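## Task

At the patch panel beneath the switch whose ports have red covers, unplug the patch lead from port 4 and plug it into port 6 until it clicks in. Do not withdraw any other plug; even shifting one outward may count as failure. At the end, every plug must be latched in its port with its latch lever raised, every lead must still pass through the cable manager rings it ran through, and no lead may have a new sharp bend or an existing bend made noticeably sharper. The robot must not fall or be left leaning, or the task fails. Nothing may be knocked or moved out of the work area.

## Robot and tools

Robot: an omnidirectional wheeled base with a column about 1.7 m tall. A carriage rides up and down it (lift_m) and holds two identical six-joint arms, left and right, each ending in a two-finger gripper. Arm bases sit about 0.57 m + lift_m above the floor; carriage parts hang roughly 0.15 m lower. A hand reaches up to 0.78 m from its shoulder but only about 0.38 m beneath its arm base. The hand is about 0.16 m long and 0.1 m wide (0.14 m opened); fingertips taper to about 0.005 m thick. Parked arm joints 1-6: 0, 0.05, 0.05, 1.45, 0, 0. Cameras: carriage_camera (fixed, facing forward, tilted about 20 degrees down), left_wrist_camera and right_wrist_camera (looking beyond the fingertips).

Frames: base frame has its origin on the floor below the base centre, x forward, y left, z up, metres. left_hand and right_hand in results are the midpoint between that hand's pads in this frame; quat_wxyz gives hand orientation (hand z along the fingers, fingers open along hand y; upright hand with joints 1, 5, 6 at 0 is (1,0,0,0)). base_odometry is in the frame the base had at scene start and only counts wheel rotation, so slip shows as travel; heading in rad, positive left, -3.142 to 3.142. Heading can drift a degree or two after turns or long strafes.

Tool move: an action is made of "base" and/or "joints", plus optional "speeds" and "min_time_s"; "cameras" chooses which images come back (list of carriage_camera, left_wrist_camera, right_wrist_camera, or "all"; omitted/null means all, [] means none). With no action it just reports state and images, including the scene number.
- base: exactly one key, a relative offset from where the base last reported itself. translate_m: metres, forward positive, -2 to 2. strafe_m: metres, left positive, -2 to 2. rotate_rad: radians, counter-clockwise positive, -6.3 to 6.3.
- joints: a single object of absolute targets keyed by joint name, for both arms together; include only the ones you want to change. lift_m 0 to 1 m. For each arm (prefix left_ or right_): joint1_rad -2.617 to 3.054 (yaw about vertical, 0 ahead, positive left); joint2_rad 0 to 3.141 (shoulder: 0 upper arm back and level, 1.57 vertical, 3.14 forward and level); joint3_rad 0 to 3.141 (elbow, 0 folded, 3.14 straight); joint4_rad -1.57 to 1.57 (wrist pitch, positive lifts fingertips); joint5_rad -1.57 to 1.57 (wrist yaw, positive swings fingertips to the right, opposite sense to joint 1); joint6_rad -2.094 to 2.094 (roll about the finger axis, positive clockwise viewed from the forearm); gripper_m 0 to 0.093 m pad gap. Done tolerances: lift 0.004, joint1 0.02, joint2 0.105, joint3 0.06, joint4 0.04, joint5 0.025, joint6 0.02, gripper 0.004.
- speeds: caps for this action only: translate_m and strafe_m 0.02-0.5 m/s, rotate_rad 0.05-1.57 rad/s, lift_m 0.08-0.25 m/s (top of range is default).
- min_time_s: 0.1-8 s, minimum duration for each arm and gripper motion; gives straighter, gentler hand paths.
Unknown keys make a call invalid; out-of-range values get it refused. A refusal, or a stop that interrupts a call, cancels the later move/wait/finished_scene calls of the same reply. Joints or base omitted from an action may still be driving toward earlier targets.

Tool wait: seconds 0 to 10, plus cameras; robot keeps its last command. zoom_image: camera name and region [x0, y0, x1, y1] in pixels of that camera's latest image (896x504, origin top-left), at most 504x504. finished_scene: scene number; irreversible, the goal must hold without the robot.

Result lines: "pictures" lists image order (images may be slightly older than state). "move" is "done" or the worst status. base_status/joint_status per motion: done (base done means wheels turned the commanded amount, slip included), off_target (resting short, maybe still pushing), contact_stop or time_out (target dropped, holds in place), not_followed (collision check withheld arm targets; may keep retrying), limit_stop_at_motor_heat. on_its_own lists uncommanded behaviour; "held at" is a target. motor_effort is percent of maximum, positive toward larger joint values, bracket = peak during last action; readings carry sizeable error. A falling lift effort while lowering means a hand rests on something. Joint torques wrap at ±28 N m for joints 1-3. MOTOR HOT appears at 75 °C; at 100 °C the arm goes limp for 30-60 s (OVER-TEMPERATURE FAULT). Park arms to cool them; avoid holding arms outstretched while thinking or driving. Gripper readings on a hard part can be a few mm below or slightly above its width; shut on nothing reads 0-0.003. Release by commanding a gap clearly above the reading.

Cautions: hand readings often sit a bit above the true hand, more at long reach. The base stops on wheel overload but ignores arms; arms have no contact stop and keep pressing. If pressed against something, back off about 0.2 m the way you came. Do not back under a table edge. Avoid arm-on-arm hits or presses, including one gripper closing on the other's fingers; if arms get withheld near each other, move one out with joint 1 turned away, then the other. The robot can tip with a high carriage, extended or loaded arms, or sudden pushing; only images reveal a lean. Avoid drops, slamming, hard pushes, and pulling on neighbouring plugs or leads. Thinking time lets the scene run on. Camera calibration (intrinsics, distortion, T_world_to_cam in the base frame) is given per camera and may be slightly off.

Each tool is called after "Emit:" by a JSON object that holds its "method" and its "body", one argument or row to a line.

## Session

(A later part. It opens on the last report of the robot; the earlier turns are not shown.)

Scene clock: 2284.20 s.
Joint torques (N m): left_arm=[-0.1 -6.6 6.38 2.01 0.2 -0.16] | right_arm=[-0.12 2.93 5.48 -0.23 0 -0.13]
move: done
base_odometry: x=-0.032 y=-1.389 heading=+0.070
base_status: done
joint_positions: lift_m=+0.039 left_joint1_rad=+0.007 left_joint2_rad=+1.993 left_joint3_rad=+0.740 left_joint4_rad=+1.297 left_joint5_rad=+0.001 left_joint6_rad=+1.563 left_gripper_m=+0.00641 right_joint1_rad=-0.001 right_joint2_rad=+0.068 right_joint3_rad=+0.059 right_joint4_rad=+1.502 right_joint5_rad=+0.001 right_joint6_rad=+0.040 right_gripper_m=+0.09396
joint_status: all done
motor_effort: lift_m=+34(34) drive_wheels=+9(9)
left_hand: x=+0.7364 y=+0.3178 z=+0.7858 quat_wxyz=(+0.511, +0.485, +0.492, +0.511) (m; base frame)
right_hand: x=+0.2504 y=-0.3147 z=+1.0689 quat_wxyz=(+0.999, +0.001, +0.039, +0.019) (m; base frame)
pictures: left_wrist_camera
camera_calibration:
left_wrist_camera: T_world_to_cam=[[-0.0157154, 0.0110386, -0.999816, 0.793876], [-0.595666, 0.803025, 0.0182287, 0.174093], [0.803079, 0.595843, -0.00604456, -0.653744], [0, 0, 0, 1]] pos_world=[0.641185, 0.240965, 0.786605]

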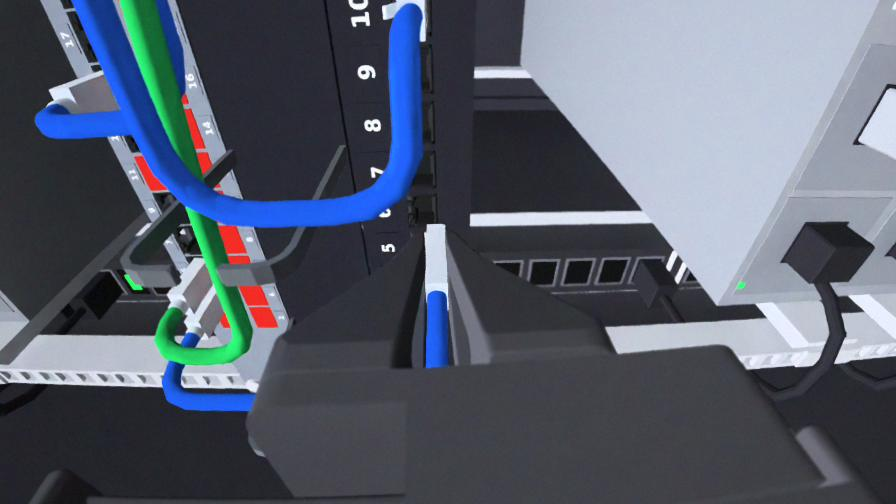

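Emit:
{"method": "move", "body": {
  "joints": {"left_joint3_rad": 0.775},
  "min_time_s": 0.5,
  "cameras": ["left_wrist_camera"]
}}

Scene clock: 2336.37 s.
Joint torques (N m): left_arm=[-0.18 -6.65 7.08 2 0.17 -0.17] | right_arm=[-0.05 2.73 5.41 -0.22 -0.01 -0.19]
move: done
base_odometry: x=-0.032 y=-1.389 heading=+0.070
base_status: not commanded
joint_positions: lift_m=+0.039 left_joint1_rad=+0.007 left_joint2_rad=+1.993 left_joint3_rad=+0.752 left_joint4_rad=+1.297 left_joint5_rad=+0.002 left_joint6_rad=+1.563 left_gripper_m=+0.00641 right_joint1_rad=-0.001 right_joint2_rad=+0.068 right_joint3_rad=+0.059 right_joint4_rad=+1.502 right_joint5_rad=+0.001 right_joint6_rad=+0.040 right_gripper_m=+0.09396
joint_status: all done
motor_effort: lift_m=+34(34) drive_wheels=+9(10)
left_hand: x=+0.7389 y=+0.3176 z=+0.7906 quat_wxyz=(+0.515, +0.482, +0.489, +0.513) (m; base frame)
right_hand: x=+0.2504 y=-0.3147 z=+1.0689 quat_wxyz=(+0.999, +0.001, +0.039, +0.019) (m; base frame)
pictures: left_wrist_camera
camera_calibration:
left_wrist_camera: T_world_to_cam=[[-0.00310388, 0.0112063, -0.999932, 0.789469], [-0.594973, 0.803672, 0.0108537, 0.180732], [0.80374, 0.594967, 0.00417297, -0.663833], [0, 0, 0, 1]] pos_world=[0.64353, 0.240862, 0.790224]

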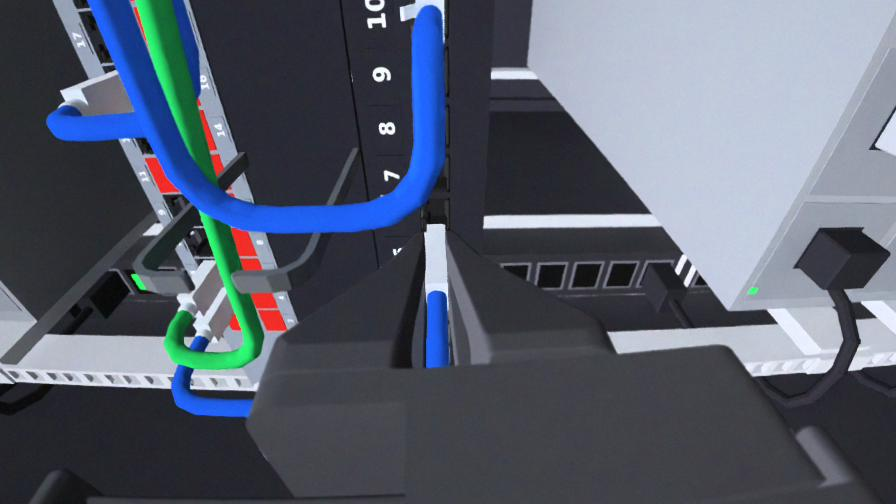

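Emit:
{"method": "zoom_image", "body": {
  "camera": "left_wrist_camera",
  "region": [386, 170, 486, 250]
}}

Scaled by 5.040 from the camera's 896x504 image, which has a finer 1280x720 frame.

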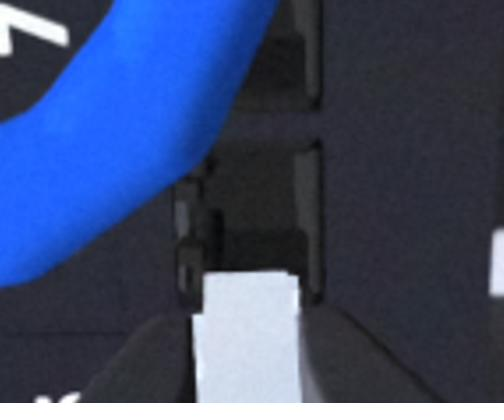

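Emit:
{"method": "zoom_image", "body": {
  "camera": "left_wrist_camera",
  "region": [406, 186, 462, 236]
}}

Scaled by 9.000 from the camera's 896x504 image, which has a finer 1280x720 frame.

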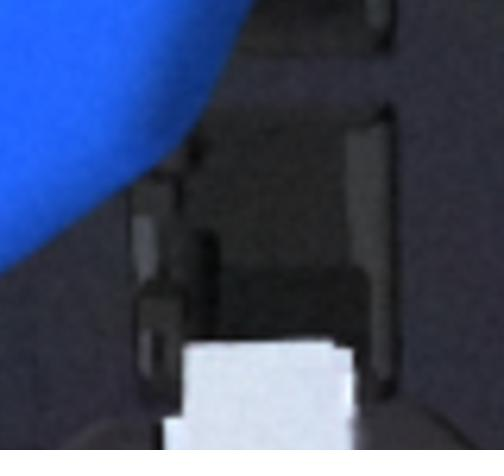

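Emit:
{"method": "move", "body": {
  "base": {"translate_m": 0.010},
  "speeds": {"translate_m": 0.03},
  "cameras": ["left_wrist_camera"]
}}

Emit:
{"method": "zoom_image", "body": {
  "camera": "left_wrist_camera",
  "region": [406, 186, 462, 236]
}}

Scene clock: 2398.60 s.
Joint torques (N m): left_arm=[-0.18 -6.71 7.01 2.03 0.18 -0.15] | right_arm=[-0.18 2.91 5.52 -0.2 -0.05 -0.12]
move: done
base_odometry: x=-0.022 y=-1.388 heading=+0.069
base_status: done
joint_positions: lift_m=+0.039 left_joint1_rad=+0.007 left_joint2_rad=+1.993 left_joint3_rad=+0.753 left_joint4_rad=+1.294 left_joint5_rad=+0.003 left_joint6_rad=+1.563 left_gripper_m=+0.00641 right_joint1_rad=-0.001 right_joint2_rad=+0.068 right_joint3_rad=+0.059 right_joint4_rad=+1.502 right_joint5_rad=+0.001 right_joint6_rad=+0.040 right_gripper_m=+0.09396
joint_status: not commanded
motor_effort: lift_m=+34(34) drive_wheels=-7(15)
left_hand: x=+0.7391 y=+0.3176 z=+0.7901 quat_wxyz=(+0.514, +0.483, +0.489, +0.513) (m; base frame)
right_hand: x=+0.2504 y=-0.3147 z=+1.0689 quat_wxyz=(+0.999, +0.001, +0.039, +0.019) (m; base frame)
pictures: left_wrist_camera
camera_calibration:
left_wrist_camera: T_world_to_cam=[[-0.00545509, 0.0111994, -0.999922, 0.790673], [-0.594325, 0.804132, 0.0122488, 0.179151], [0.804206, 0.594346, 0.00226944, -0.662707], [0, 0, 0, 1]] pos_world=[0.64374, 0.240961, 0.789921]

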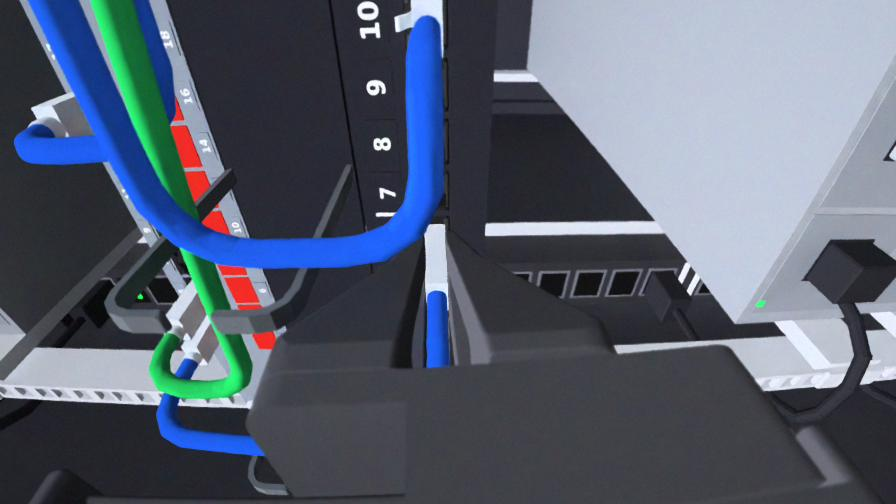

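Scaled by 9.000 from the camera's 896x504 image, which has a finer 1280x720 frame.

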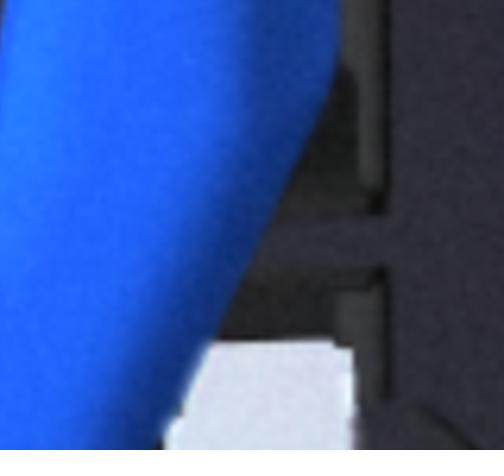

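Emit:
{"method": "move", "body": {
  "base": {"translate_m": 0.003},
  "speeds": {"translate_m": 0.02},
  "joints": {"lift_m": 0.040},
  "cameras": ["left_wrist_camera"]
}}

Emit:
{"method": "zoom_image", "body": {
  "camera": "left_wrist_camera",
  "region": [406, 186, 462, 236]
}}

Scene clock: 2452.80 s.
Joint torques (N m): left_arm=[-0.25 -6.64 7.42 1.9 0.13 -0.16] | right_arm=[-0.21 3 5.44 -0.25 0.02 -0.09]
move: done
base_odometry: x=-0.019 y=-1.389 heading=+0.068
base_status: done
joint_positions: lift_m=+0.040 left_joint1_rad=+0.007 left_joint2_rad=+1.993 left_joint3_rad=+0.748 left_joint4_rad=+1.306 left_joint5_rad=+0.007 left_joint6_rad=+1.563 left_gripper_m=+0.00641 right_joint1_rad=-0.001 right_joint2_rad=+0.068 right_joint3_rad=+0.060 right_joint4_rad=+1.502 right_joint5_rad=+0.001 right_joint6_rad=+0.040 right_gripper_m=+0.09396
joint_status: all done
motor_effort: lift_m=+44(47) drive_wheels=+9(13)
left_hand: x=+0.7380 y=+0.3172 z=+0.7914 quat_wxyz=(+0.517, +0.482, +0.486, +0.513) (m; base frame)
right_hand: x=+0.2502 y=-0.3147 z=+1.0694 quat_wxyz=(+0.999, +0.001, +0.039, +0.019) (m; base frame)
pictures: left_wrist_camera
camera_calibration:
left_wrist_camera: T_world_to_cam=[[0.00106499, 0.0115252, -0.999933, 0.787119], [-0.591666, 0.806136, 0.00866132, 0.179105], [0.806182, 0.591617, 0.00767759, -0.666324], [0, 0, 0, 1]] pos_world=[0.642311, 0.240754, 0.790631]

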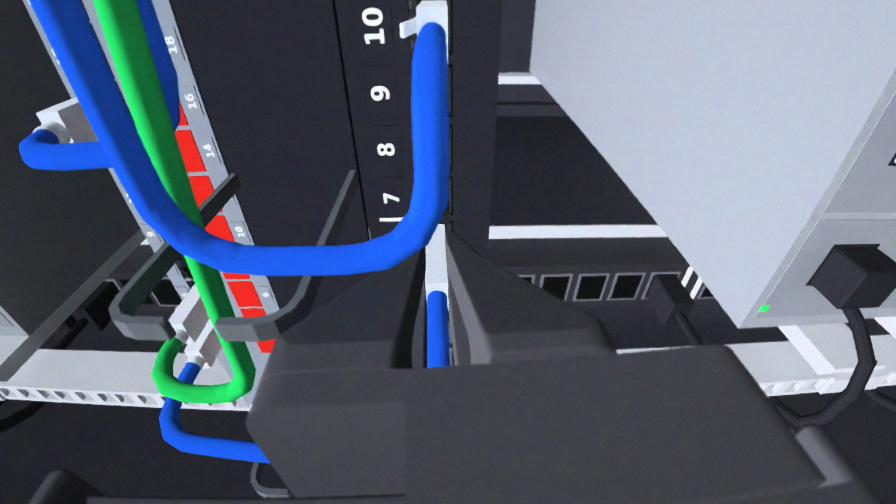

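Scaled by 9.000 from the camera's 896x504 image, which has a finer 1280x720 frame.

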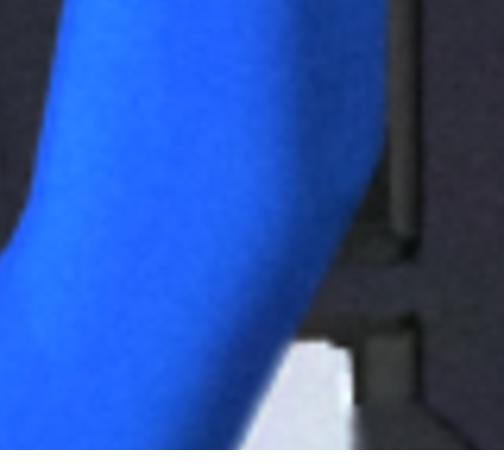

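Emit:
{"method": "move", "body": {
  "joints": {"left_joint5_rad": 0.001},
  "min_time_s": 0.5,
  "cameras": ["left_wrist_camera"]
}}

Emit:
{"method": "zoom_image", "body": {
  "camera": "left_wrist_camera",
  "region": [406, 186, 462, 236]
}}

Scene clock: 2463.07 s.
Joint torques (N m): left_arm=[-0.28 -6.6 7.43 1.92 -0.07 -0.16] | right_arm=[-0.21 2.91 5.41 -0.21 -0.05 -0.16]
move: done
base_odometry: x=-0.019 y=-1.389 heading=+0.068
base_status: not commanded
joint_positions: lift_m=+0.040 left_joint1_rad=+0.007 left_joint2_rad=+1.993 left_joint3_rad=+0.748 left_joint4_rad=+1.306 left_joint5_rad=+0.006 left_joint6_rad=+1.563 left_gripper_m=+0.00641 right_joint1_rad=-0.001 right_joint2_rad=+0.068 right_joint3_rad=+0.060 right_joint4_rad=+1.502 right_joint5_rad=+0.001 right_joint6_rad=+0.040 right_gripper_m=+0.09396
joint_status: all done
motor_effort: lift_m=+44(44) drive_wheels=+10(11)
left_hand: x=+0.7380 y=+0.3173 z=+0.7914 quat_wxyz=(+0.517, +0.482, +0.487, +0.513) (m; base frame)
right_hand: x=+0.2502 y=-0.3147 z=+1.0694 quat_wxyz=(+0.999, +0.001, +0.039, +0.019) (m; base frame)
pictures: left_wrist_camera
camera_calibration:
left_wrist_camera: T_world_to_cam=[[0.0010568, 0.0115257, -0.999933, 0.787123], [-0.592295, 0.805675, 0.00866061, 0.179539], [0.805721, 0.592246, 0.00767805, -0.66624], [0, 0, 0, 1]] pos_world=[0.642311, 0.240856, 0.790631]

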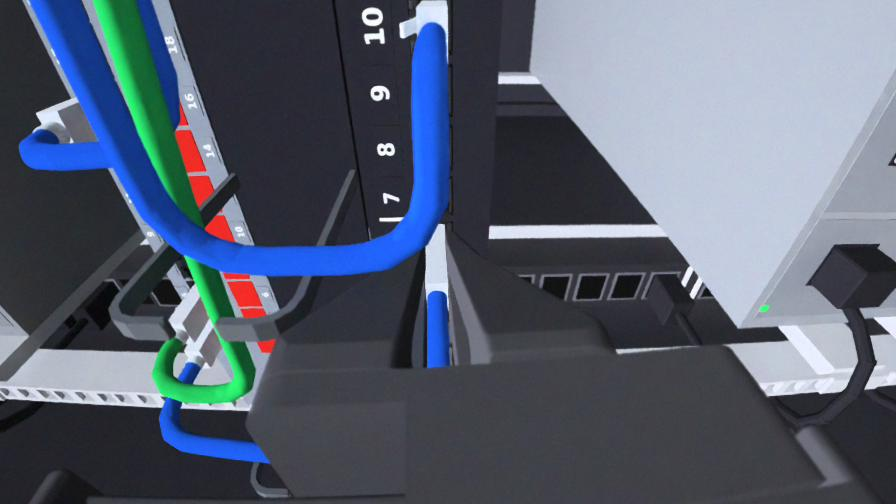

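Scaled by 9.000 from the camera's 896x504 image, which has a finer 1280x720 frame.

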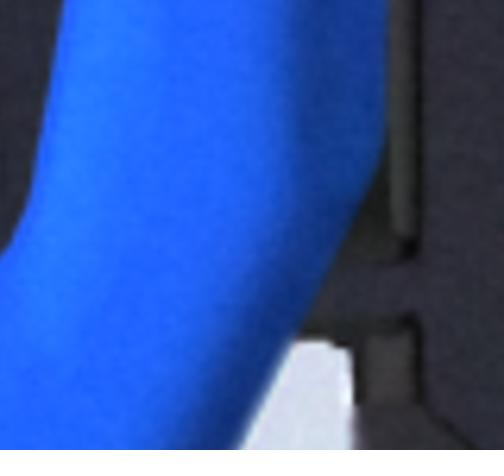

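Emit:
{"method": "move", "body": {
  "joints": {"left_joint5_rad": -0.008},
  "min_time_s": 0.5,
  "cameras": ["left_wrist_camera"]
}}

Emit:
{"method": "zoom_image", "body": {
  "camera": "left_wrist_camera",
  "region": [406, 186, 462, 236]
}}

Scene clock: 2470.37 s.
Joint torques (N m): left_arm=[-0.28 -6.63 7.45 1.92 -0.12 -0.15] | right_arm=[-0.28 2.84 5.42 -0.17 -0.02 -0.11]
move: done
base_odometry: x=-0.019 y=-1.389 heading=+0.068
base_status: not commanded
joint_positions: lift_m=+0.040 left_joint1_rad=+0.007 left_joint2_rad=+1.993 left_joint3_rad=+0.748 left_joint4_rad=+1.306 left_joint5_rad=+0.001 left_joint6_rad=+1.563 left_gripper_m=+0.00641 right_joint1_rad=-0.001 right_joint2_rad=+0.068 right_joint3_rad=+0.060 right_joint4_rad=+1.502 right_joint5_rad=+0.001 right_joint6_rad=+0.040 right_gripper_m=+0.09396
joint_status: all done
motor_effort: lift_m=+44(44) drive_wheels=+9(10)
left_hand: x=+0.7379 y=+0.3181 z=+0.7914 quat_wxyz=(+0.516, +0.481, +0.488, +0.515) (m; base frame)
right_hand: x=+0.2502 y=-0.3147 z=+1.0694 quat_wxyz=(+0.999, +0.001, +0.039, +0.019) (m; base frame)
pictures: left_wrist_camera
camera_calibration:
left_wrist_camera: T_world_to_cam=[[0.0010232, 0.0111717, -0.999937, 0.787229], [-0.595912, 0.803006, 0.00836173, 0.182733], [0.803049, 0.595866, 0.00747898, -0.665744], [0, 0, 0, 1]] pos_world=[0.642713, 0.241164, 0.790631]

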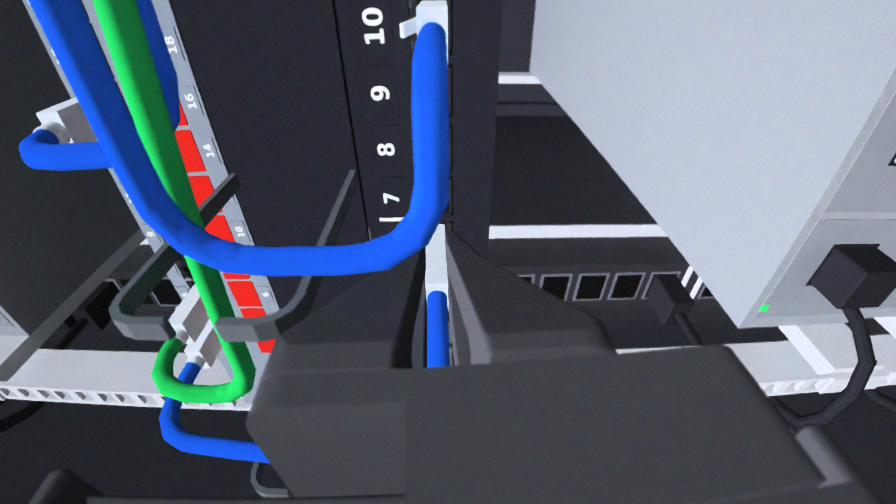

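Scaled by 9.000 from the camera's 896x504 image, which has a finer 1280x720 frame.

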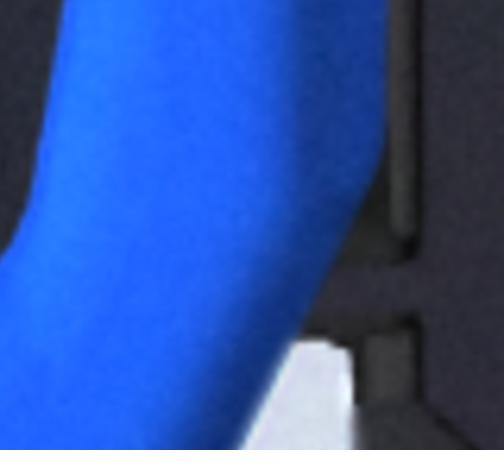

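Emit:
{"method": "move", "body": {
  "cameras": ["left_wrist_camera"]
}}

Emit:
{"method": "zoom_image", "body": {
  "camera": "left_wrist_camera",
  "region": [406, 186, 462, 236]
}}

Scene clock: 2483.40 s.
Joint torques (N m): left_arm=[-0.25 -6.57 7.43 1.92 -0.12 -0.16] | right_arm=[-0.03 2.99 5.49 -0.24 -0.01 -0.13]
base_odometry: x=-0.019 y=-1.389 heading=+0.068
base_status: not commanded
joint_positions: lift_m=+0.040 left_joint1_rad=+0.007 left_joint2_rad=+1.993 left_joint3_rad=+0.748 left_joint4_rad=+1.306 left_joint5_rad=+0.001 left_joint6_rad=+1.563 left_gripper_m=+0.00641 right_joint1_rad=-0.001 right_joint2_rad=+0.068 right_joint3_rad=+0.060 right_joint4_rad=+1.502 right_joint5_rad=+0.001 right_joint6_rad=+0.040 right_gripper_m=+0.09396
joint_status: all done
motor_effort: lift_m=+44(44) drive_wheels=+9(10)
left_hand: x=+0.7379 y=+0.3182 z=+0.7914 quat_wxyz=(+0.515, +0.481, +0.488, +0.515) (m; base frame)
right_hand: x=+0.2502 y=-0.3147 z=+1.0694 quat_wxyz=(+0.999, +0.001, +0.039, +0.019) (m; base frame)
pictures: left_wrist_camera
camera_calibration:
left_wrist_camera: T_world_to_cam=[[0.00101403, 0.0111712, -0.999937, 0.787234], [-0.596555, 0.802529, 0.00836082, 0.183241], [0.802572, 0.596509, 0.00747802, -0.665733], [0, 0, 0, 1]] pos_world=[0.642813, 0.241265, 0.790631]

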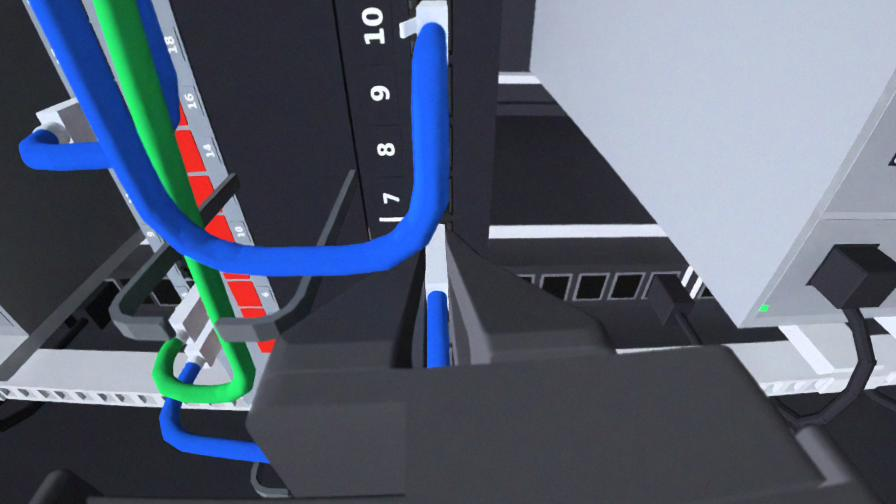

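Scaled by 9.000 from the camera's 896x504 image, which has a finer 1280x720 frame.

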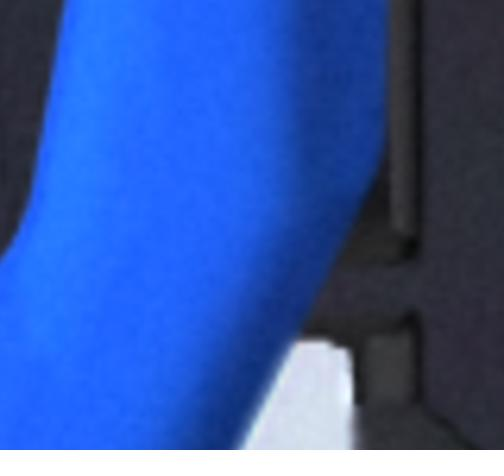

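Emit:
{"method": "move", "body": {
  "joints": {"left_joint5_rad": -0.018},
  "min_time_s": 0.5,
  "cameras": ["left_wrist_camera"]
}}

Emit:
{"method": "zoom_image", "body": {
  "camera": "left_wrist_camera",
  "region": [406, 186, 462, 236]
}}

Scene clock: 2498.93 s.
Joint torques (N m): left_arm=[-0.23 -6.61 7.42 1.93 -0.15 -0.16] | right_arm=[-0.2 2.91 5.64 -0.25 0.02 -0.15]
move: done
base_odometry: x=-0.019 y=-1.389 heading=+0.068
base_status: not commanded
joint_positions: lift_m=+0.040 left_joint1_rad=+0.007 left_joint2_rad=+1.993 left_joint3_rad=+0.748 left_joint4_rad=+1.306 left_joint5_rad=-0.007 left_joint6_rad=+1.563 left_gripper_m=+0.00641 right_joint1_rad=-0.001 right_joint2_rad=+0.068 right_joint3_rad=+0.060 right_joint4_rad=+1.502 right_joint5_rad=+0.001 right_joint6_rad=+0.040 right_gripper_m=+0.09396
joint_status: all done
motor_effort: lift_m=+44(44) drive_wheels=+8(10)
left_hand: x=+0.7379 y=+0.3196 z=+0.7914 quat_wxyz=(+0.513, +0.479, +0.490, +0.517) (m; base frame)
right_hand: x=+0.2502 y=-0.3147 z=+1.0694 quat_wxyz=(+0.999, +0.001, +0.039, +0.019) (m; base frame)
pictures: left_wrist_camera
camera_calibration:
left_wrist_camera: T_world_to_cam=[[0.000927567, 0.0106789, -0.999943, 0.787506], [-0.602953, 0.797737, 0.00796016, 0.188699], [0.797776, 0.602911, 0.00717884, -0.66481], [0, 0, 0, 1]] pos_world=[0.643416, 0.241879, 0.790731]

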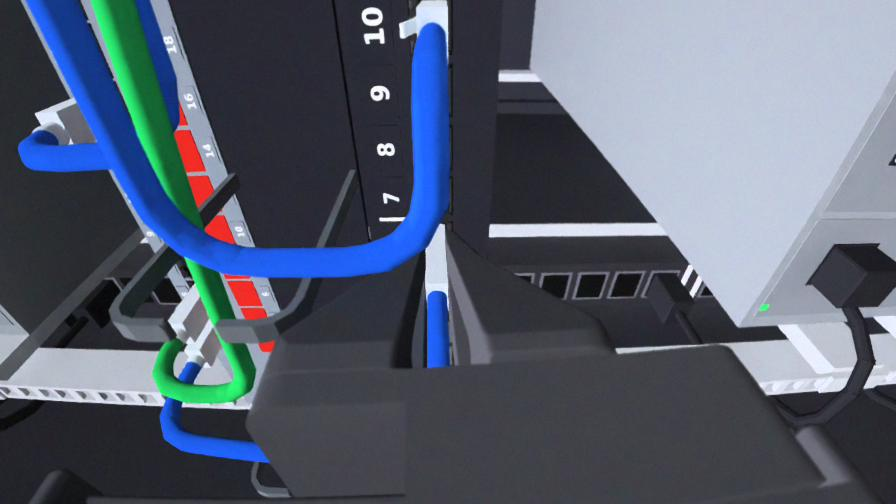

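Scaled by 9.000 from the camera's 896x504 image, which has a finer 1280x720 frame.

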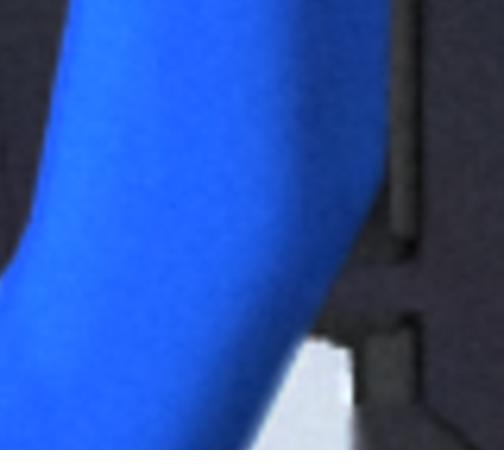

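Emit:
{"method": "move", "body": {
  "joints": {"left_joint5_rad": -0.026},
  "min_time_s": 0.5,
  "cameras": ["left_wrist_camera"]
}}

Emit:
{"method": "zoom_image", "body": {
  "camera": "left_wrist_camera",
  "region": [406, 186, 462, 236]
}}

Scene clock: 2512.90 s.
Joint torques (N m): left_arm=[-0.23 -6.64 7.43 1.91 -0.21 -0.16] | right_arm=[-0.29 2.85 5.5 -0.21 -0.07 -0.13]
move: done
base_odometry: x=-0.019 y=-1.389 heading=+0.068
base_status: not commanded
joint_positions: lift_m=+0.040 left_joint1_rad=+0.007 left_joint2_rad=+1.993 left_joint3_rad=+0.748 left_joint4_rad=+1.306 left_joint5_rad=-0.009 left_joint6_rad=+1.563 left_gripper_m=+0.00641 right_joint1_rad=-0.001 right_joint2_rad=+0.068 right_joint3_rad=+0.060 right_joint4_rad=+1.502 right_joint5_rad=+0.001 right_joint6_rad=+0.040 right_gripper_m=+0.09396
joint_status: all done
motor_effort: lift_m=+44(44) drive_wheels=+9(11)
left_hand: x=+0.7379 y=+0.3199 z=+0.7914 quat_wxyz=(+0.513, +0.478, +0.490, +0.517) (m; base frame)
right_hand: x=+0.2502 y=-0.3147 z=+1.0694 quat_wxyz=(+0.999, +0.001, +0.039, +0.019) (m; base frame)
pictures: left_wrist_camera
camera_calibration:
left_wrist_camera: T_world_to_cam=[[0.000892851, 0.0105402, -0.999944, 0.787562], [-0.604196, 0.796797, 0.00785935, 0.189784], [0.796835, 0.604155, 0.00707974, -0.66457], [0, 0, 0, 1]] pos_world=[0.643516, 0.241982, 0.790731]

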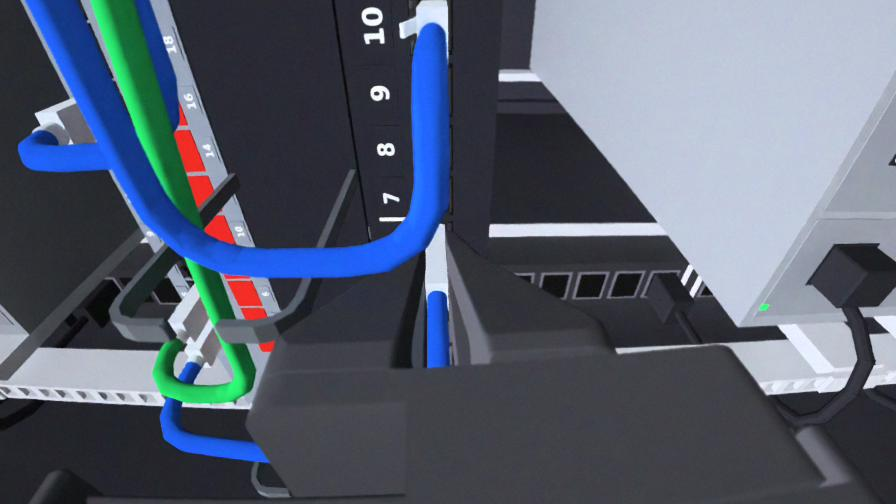

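Scaled by 9.000 from the camera's 896x504 image, which has a finer 1280x720 frame.

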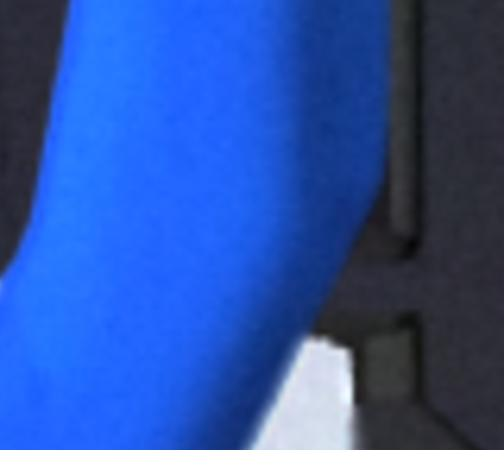

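Emit:
{"method": "move", "body": {
  "joints": {"left_joint5_rad": -0.003},
  "min_time_s": 0.5,
  "base": {"rotate_rad": 0.002},
  "speeds": {"rotate_rad": 0.05},
  "cameras": ["left_wrist_camera"]
}}

Emit:
{"method": "zoom_image", "body": {
  "camera": "left_wrist_camera",
  "region": [406, 186, 462, 236]
}}

Scene clock: 2536.60 s.
Joint torques (N m): left_arm=[-0.29 -6.6 7.47 1.93 0.03 -0.15] | right_arm=[-0.12 2.95 5.55 -0.2 0 -0.12]
move: done
base_odometry: x=-0.019 y=-1.389 heading=+0.069
base_status: done
joint_positions: lift_m=+0.040 left_joint1_rad=+0.007 left_joint2_rad=+1.993 left_joint3_rad=+0.748 left_joint4_rad=+1.306 left_joint5_rad=-0.008 left_joint6_rad=+1.563 left_gripper_m=+0.00641 right_joint1_rad=-0.001 right_joint2_rad=+0.068 right_joint3_rad=+0.060 right_joint4_rad=+1.502 right_joint5_rad=+0.001 right_joint6_rad=+0.040 right_gripper_m=+0.09396
joint_status: all done
motor_effort: lift_m=+44(44) drive_wheels=+11(12)
left_hand: x=+0.7379 y=+0.3195 z=+0.7914 quat_wxyz=(+0.513, +0.479, +0.490, +0.517) (m; base frame)
right_hand: x=+0.2502 y=-0.3147 z=+1.0694 quat_wxyz=(+0.999, +0.001, +0.039, +0.019) (m; base frame)
pictures: left_wrist_camera
camera_calibration:
left_wrist_camera: T_world_to_cam=[[0.000923418, 0.0106798, -0.999943, 0.787509], [-0.603288, 0.797484, 0.00796031, 0.189055], [0.797523, 0.603246, 0.00717939, -0.664669], [0, 0, 0, 1]] pos_world=[0.643416, 0.24178, 0.790731]

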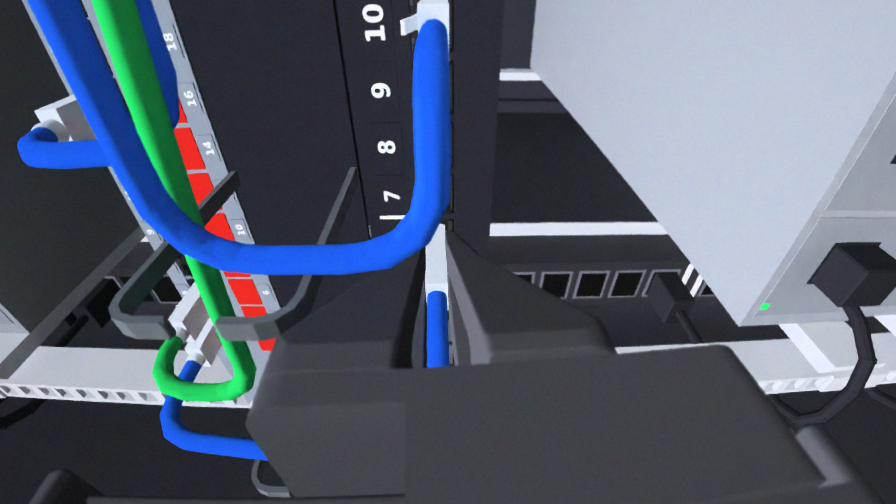

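Scaled by 9.000 from the camera's 896x504 image, which has a finer 1280x720 frame.

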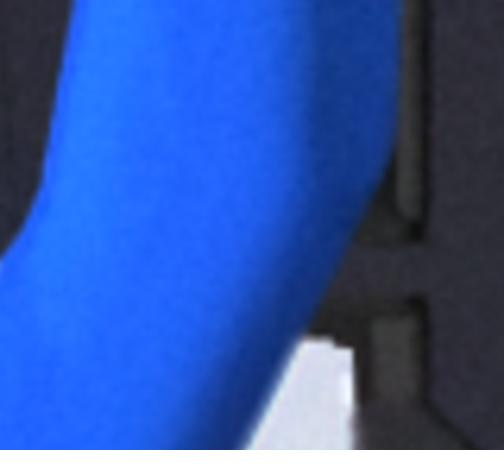

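Emit:
{"method": "move", "body": {
  "joints": {"lift_m": 0.0393},
  "cameras": ["left_wrist_camera"]
}}

Emit:
{"method": "zoom_image", "body": {
  "camera": "left_wrist_camera",
  "region": [406, 186, 462, 236]
}}

Scene clock: 2555.00 s.
Joint torques (N m): left_arm=[-0.21 -6.67 7.45 1.92 0.04 -0.15] | right_arm=[-0.25 2.96 5.45 -0.2 0.01 -0.12]
move: done
base_odometry: x=-0.019 y=-1.389 heading=+0.069
base_status: not commanded
joint_positions: lift_m=+0.040 left_joint1_rad=+0.007 left_joint2_rad=+1.993 left_joint3_rad=+0.748 left_joint4_rad=+1.306 left_joint5_rad=-0.008 left_joint6_rad=+1.563 left_gripper_m=+0.00641 right_joint1_rad=-0.001 right_joint2_rad=+0.068 right_joint3_rad=+0.060 right_joint4_rad=+1.502 right_joint5_rad=+0.001 right_joint6_rad=+0.040 right_gripper_m=+0.09396
joint_status: all done
motor_effort: lift_m=+36(36) drive_wheels=+11(12)
left_hand: x=+0.7379 y=+0.3195 z=+0.7914 quat_wxyz=(+0.513, +0.479, +0.490, +0.517) (m; base frame)
right_hand: x=+0.2502 y=-0.3147 z=+1.0694 quat_wxyz=(+0.999, +0.001, +0.039, +0.019) (m; base frame)
pictures: left_wrist_camera
camera_calibration:
left_wrist_camera: T_world_to_cam=[[0.000923418, 0.0106798, -0.999943, 0.787409], [-0.603288, 0.797484, 0.00796031, 0.189056], [0.797523, 0.603246, 0.00717939, -0.664668], [0, 0, 0, 1]] pos_world=[0.643416, 0.24178, 0.790631]

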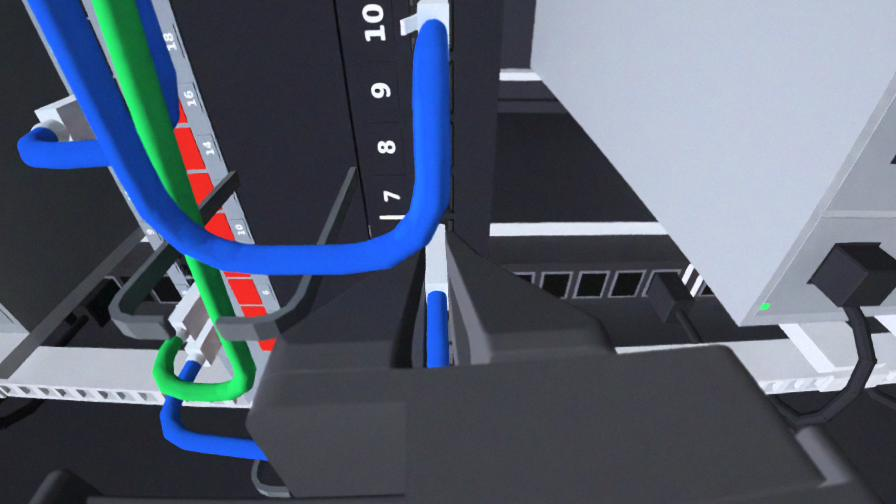

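Scaled by 9.000 from the camera's 896x504 image, which has a finer 1280x720 frame.

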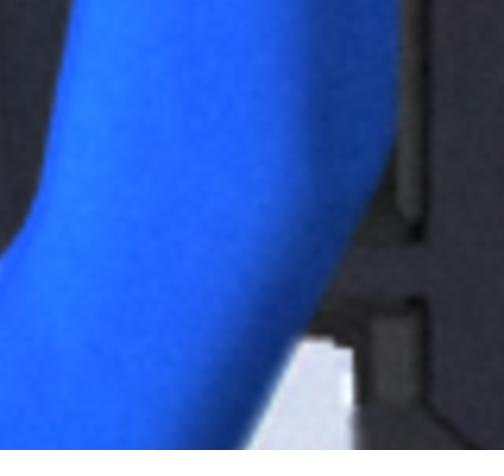

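Emit:
{"method": "move", "body": {
  "joints": {"lift_m": 0.0385},
  "cameras": ["left_wrist_camera"]
}}

Emit:
{"method": "zoom_image", "body": {
  "camera": "left_wrist_camera",
  "region": [406, 186, 462, 236]
}}

Scene clock: 2558.57 s.
Joint torques (N m): left_arm=[-0.2 -6.61 7.41 1.9 0.04 -0.16] | right_arm=[-0.32 2.73 5.34 -0.19 -0.01 -0.15]
move: done
base_odometry: x=-0.019 y=-1.389 heading=+0.069
base_status: not commanded
joint_positions: lift_m=+0.039 left_joint1_rad=+0.007 left_joint2_rad=+1.993 left_joint3_rad=+0.748 left_joint4_rad=+1.307 left_joint5_rad=-0.008 left_joint6_rad=+1.563 left_gripper_m=+0.00641 right_joint1_rad=-0.001 right_joint2_rad=+0.068 right_joint3_rad=+0.060 right_joint4_rad=+1.502 right_joint5_rad=+0.001 right_joint6_rad=+0.040 right_gripper_m=+0.09396
joint_status: all done
motor_effort: lift_m=+34(35) drive_wheels=+10(12)
left_hand: x=+0.7379 y=+0.3195 z=+0.7910 quat_wxyz=(+0.514, +0.478, +0.490, +0.517) (m; base frame)
right_hand: x=+0.2502 y=-0.3147 z=+1.0688 quat_wxyz=(+0.999, +0.001, +0.039, +0.019) (m; base frame)
pictures: left_wrist_camera
camera_calibration:
left_wrist_camera: T_world_to_cam=[[0.00206347, 0.0106671, -0.999941, 0.786279], [-0.603291, 0.797488, 0.00726241, 0.189608], [0.797518, 0.60324, 0.00808094, -0.665369], [0, 0, 0, 1]] pos_world=[0.643411, 0.24178, 0.790233]

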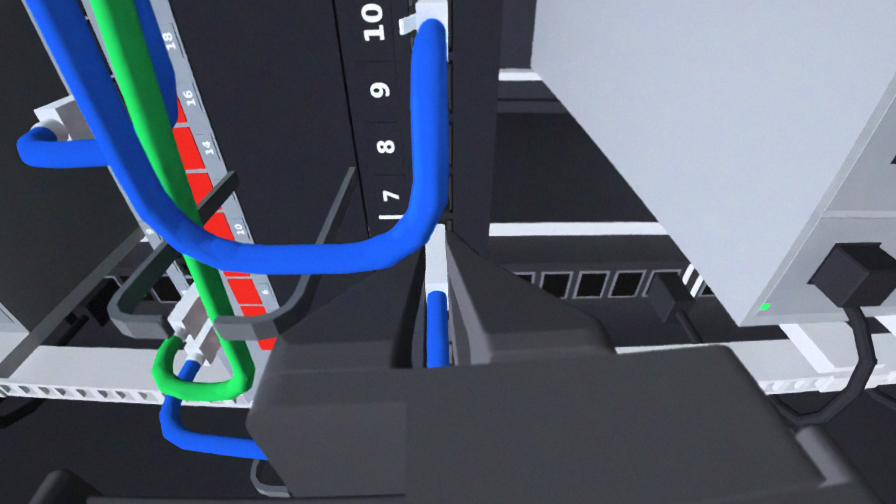

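Scaled by 9.000 from the camera's 896x504 image, which has a finer 1280x720 frame.

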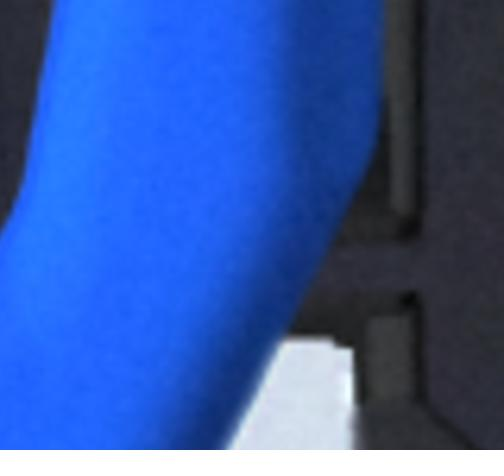

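Emit:
{"method": "move", "body": {
  "base": {"translate_m": 0.005},
  "speeds": {"translate_m": 0.02},
  "cameras": ["left_wrist_camera"]
}}

Emit:
{"method": "zoom_image", "body": {
  "camera": "left_wrist_camera",
  "region": [406, 186, 462, 236]
}}

Scene clock: 2564.83 s.
Joint torques (N m): left_arm=[-0.35 -6.57 8.88 1.61 0.06 -0.15] | right_arm=[-0.2 2.91 5.5 -0.21 -0.02 -0.11]
move: done
base_odometry: x=-0.014 y=-1.389 heading=+0.069
base_status: done
joint_positions: lift_m=+0.039 left_joint1_rad=+0.007 left_joint2_rad=+1.993 left_joint3_rad=+0.730 left_joint4_rad=+1.334 left_joint5_rad=-0.009 left_joint6_rad=+1.563 left_gripper_m=+0.00641 right_joint1_rad=-0.001 right_joint2_rad=+0.068 right_joint3_rad=+0.060 right_joint4_rad=+1.503 right_joint5_rad=+0.001 right_joint6_rad=+0.040 right_gripper_m=+0.09396
joint_status: not commanded
motor_effort: lift_m=+34(34) drive_wheels=+9(16)
left_hand: x=+0.7339 y=+0.3196 z=+0.7908 quat_wxyz=(+0.516, +0.476, +0.488, +0.519) (m; base frame)
right_hand: x=+0.2501 y=-0.3147 z=+1.0688 quat_wxyz=(+0.999, +0.001, +0.038, +0.019) (m; base frame)
pictures: left_wrist_camera
camera_calibration:
left_wrist_camera: T_world_to_cam=[[0.0108391, 0.0106874, -0.999884, 0.779539], [-0.603608, 0.797279, 0.00197851, 0.191663], [0.797207, 0.603517, 0.0150928, -0.667622], [0, 0, 0, 1]] pos_world=[0.639473, 0.241781, 0.789146]

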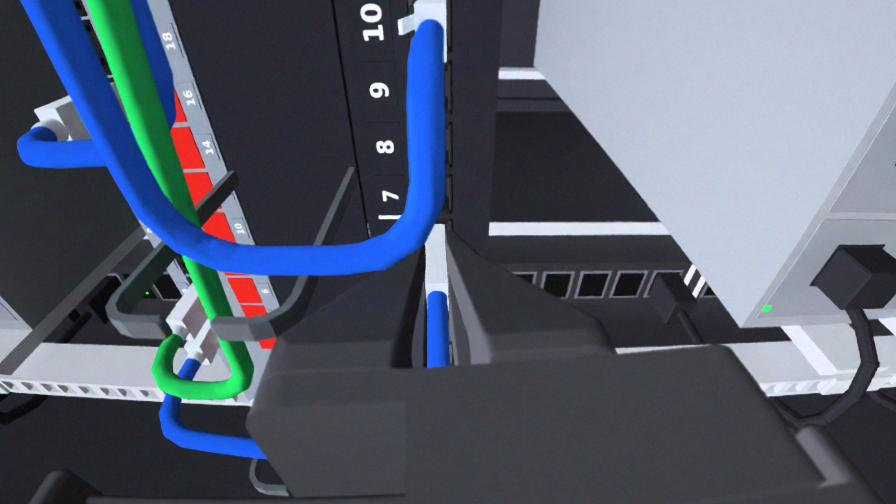

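Scaled by 9.000 from the camera's 896x504 image, which has a finer 1280x720 frame.

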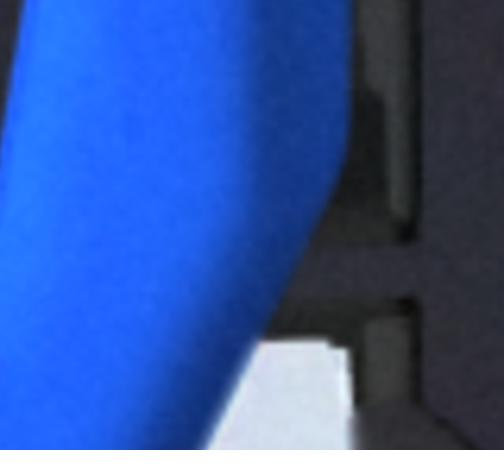

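Emit:
{"method": "zoom_image", "body": {
  "camera": "left_wrist_camera",
  "region": [430, 206, 460, 236]
}}

Scaled by 16.800 from the camera's 896x504 image, which has a finer 1280x720 frame.

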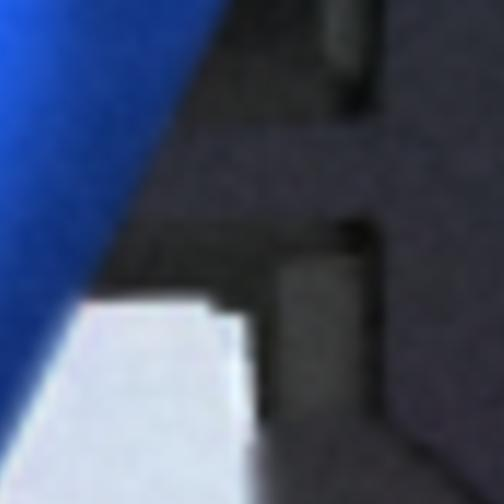

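Emit:
{"method": "move", "body": {
  "base": {"translate_m": -0.007},
  "speeds": {"translate_m": 0.03},
  "joints": {"left_joint3_rad": 0.775, "left_joint4_rad": 1.303},
  "cameras": []
}}

Emit:
{"method": "move", "body": {
  "base": {"rotate_rad": -0.002},
  "speeds": {"rotate_rad": 0.05},
  "joints": {"lift_m": 0.0375},
  "cameras": ["left_wrist_camera"]
}}

Emit:
{"method": "zoom_image", "body": {
  "camera": "left_wrist_camera",
  "region": [406, 186, 462, 236]
}}

Scene clock: 2718.23 s.
Joint torques (N m): left_arm=[-0.32 -6.5 7.13 2 0.08 -0.16] | right_arm=[-0.24 3 5.56 -0.2 -0.02 -0.17]
move: done
base_odometry: x=-0.021 y=-1.389 heading=+0.069
base_status: done
joint_positions: lift_m=+0.039 left_joint1_rad=+0.008 left_joint2_rad=+1.993 left_joint3_rad=+0.752 left_joint4_rad=+1.303 left_joint5_rad=-0.009 left_joint6_rad=+1.563 left_gripper_m=+0.00641 right_joint1_rad=-0.001 right_joint2_rad=+0.068 right_joint3_rad=+0.060 right_joint4_rad=+1.502 right_joint5_rad=+0.001 right_joint6_rad=+0.040 right_gripper_m=+0.09396
joint_status: all done
motor_effort: lift_m=+34(34) drive_wheels=+9(10)
left_hand: x=+0.7386 y=+0.3203 z=+0.7913 quat_wxyz=(+0.513, +0.478, +0.491, +0.517) (m; base frame)
right_hand: x=+0.2502 y=-0.3147 z=+1.0688 quat_wxyz=(+0.999, +0.001, +0.039, +0.019) (m; base frame)
pictures: none
No camera images: "cameras" was empty.

Scene clock: 2718.63 s.
Joint torques (N m): left_arm=[-0.4 -6.56 7.13 2 0.06 -0.15] | right_arm=[-0.14 3.12 5.45 -0.21 -0.02 -0.13]
move: done
base_odometry: x=-0.021 y=-1.389 heading=+0.069
base_status: done
joint_positions: lift_m=+0.038 left_joint1_rad=+0.009 left_joint2_rad=+1.993 left_joint3_rad=+0.752 left_joint4_rad=+1.298 left_joint5_rad=-0.010 left_joint6_rad=+1.563 left_gripper_m=+0.00641 right_joint1_rad=-0.001 right_joint2_rad=+0.068 right_joint3_rad=+0.059 right_joint4_rad=+1.502 right_joint5_rad=+0.000 right_joint6_rad=+0.040 right_gripper_m=+0.09396
joint_status: all done
motor_effort: lift_m=+34(36) drive_wheels=-6(12)
left_hand: x=+0.7388 y=+0.3208 z=+0.7891 quat_wxyz=(+0.511, +0.479, +0.492, +0.517) (m; base frame)
right_hand: x=+0.2504 y=-0.3147 z=+1.0677 quat_wxyz=(+0.999, +0.001, +0.039, +0.019) (m; base frame)
pictures: left_wrist_camera
camera_calibration:
left_wrist_camera: T_world_to_cam=[[-0.00363085, 0.0104983, -0.999938, 0.788468], [-0.605938, 0.795442, 0.0105515, 0.189184], [0.795504, 0.605939, 0.00347319, -0.662523], [0, 0, 0, 1]] pos_world=[0.644536, 0.242686, 0.788724]

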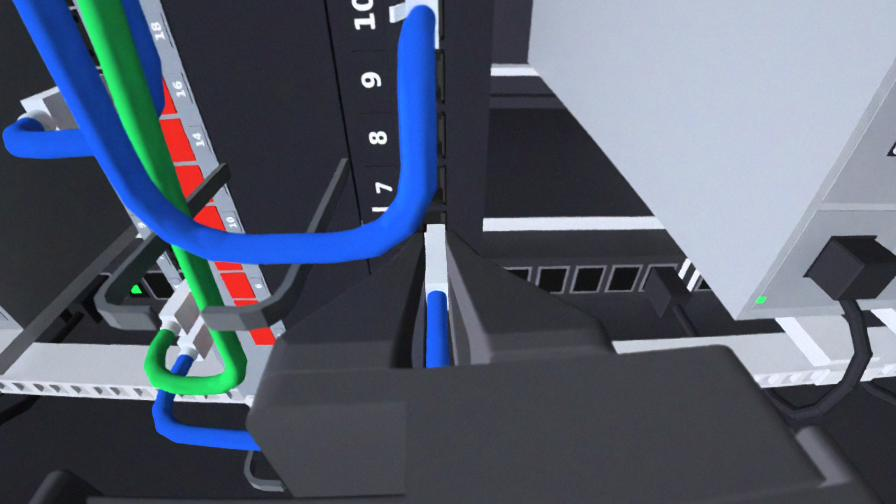

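Scaled by 9.000 from the camera's 896x504 image, which has a finer 1280x720 frame.

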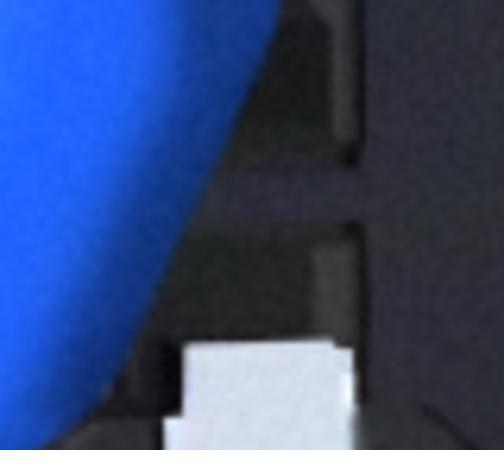

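Emit:
{"method": "move", "body": {
  "base": {"rotate_rad": -0.004},
  "speeds": {"rotate_rad": 0.05},
  "joints": {"lift_m": 0.0403, "left_joint1_rad": 0.008},
  "cameras": ["left_wrist_camera"]
}}

Emit:
{"method": "zoom_image", "body": {
  "camera": "left_wrist_camera",
  "region": [406, 186, 462, 236]
}}

Scene clock: 2738.80 s.
Joint torques (N m): left_arm=[-0.05 -6.69 7.06 2.03 0.05 -0.16] | right_arm=[-0.02 2.97 5.41 -0.2 -0.01 -0.14]
move: done
base_odometry: x=-0.021 y=-1.388 heading=+0.066
base_status: done
joint_positions: lift_m=+0.040 left_joint1_rad=+0.010 left_joint2_rad=+1.993 left_joint3_rad=+0.752 left_joint4_rad=+1.296 left_joint5_rad=-0.012 left_joint6_rad=+1.563 left_gripper_m=+0.00641 right_joint1_rad=-0.001 right_joint2_rad=+0.068 right_joint3_rad=+0.060 right_joint4_rad=+1.501 right_joint5_rad=+0.000 right_joint6_rad=+0.040 right_gripper_m=+0.09396
joint_status: all done
motor_effort: lift_m=+44(49) drive_wheels=-11(13)
left_hand: x=+0.7389 y=+0.3215 z=+0.7907 quat_wxyz=(+0.510, +0.479, +0.493, +0.517) (m; base frame)
right_hand: x=+0.2506 y=-0.3147 z=+1.0697 quat_wxyz=(+0.999, +0.001, +0.039, +0.019) (m; base frame)
pictures: left_wrist_camera
camera_calibration:
left_wrist_camera: T_world_to_cam=[[-0.00523805, 0.0104096, -0.999932, 0.791314], [-0.608022, 0.793838, 0.0114491, 0.189975], [0.793903, 0.608041, 0.0021711, -0.661529], [0, 0, 0, 1]] pos_world=[0.644844, 0.24319, 0.790522]

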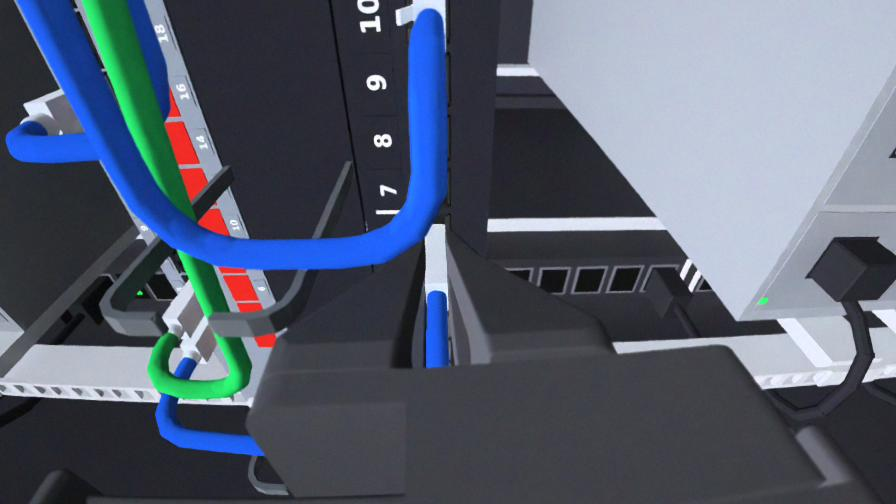

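Scaled by 9.000 from the camera's 896x504 image, which has a finer 1280x720 frame.

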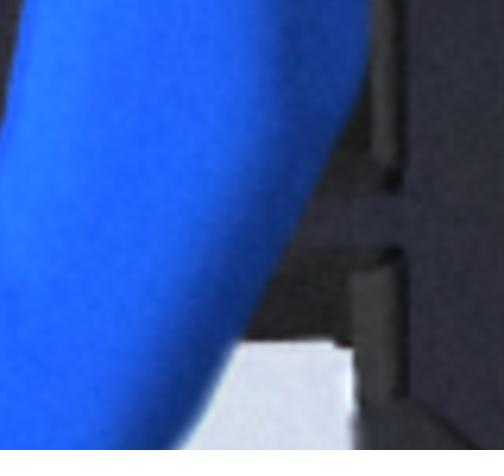

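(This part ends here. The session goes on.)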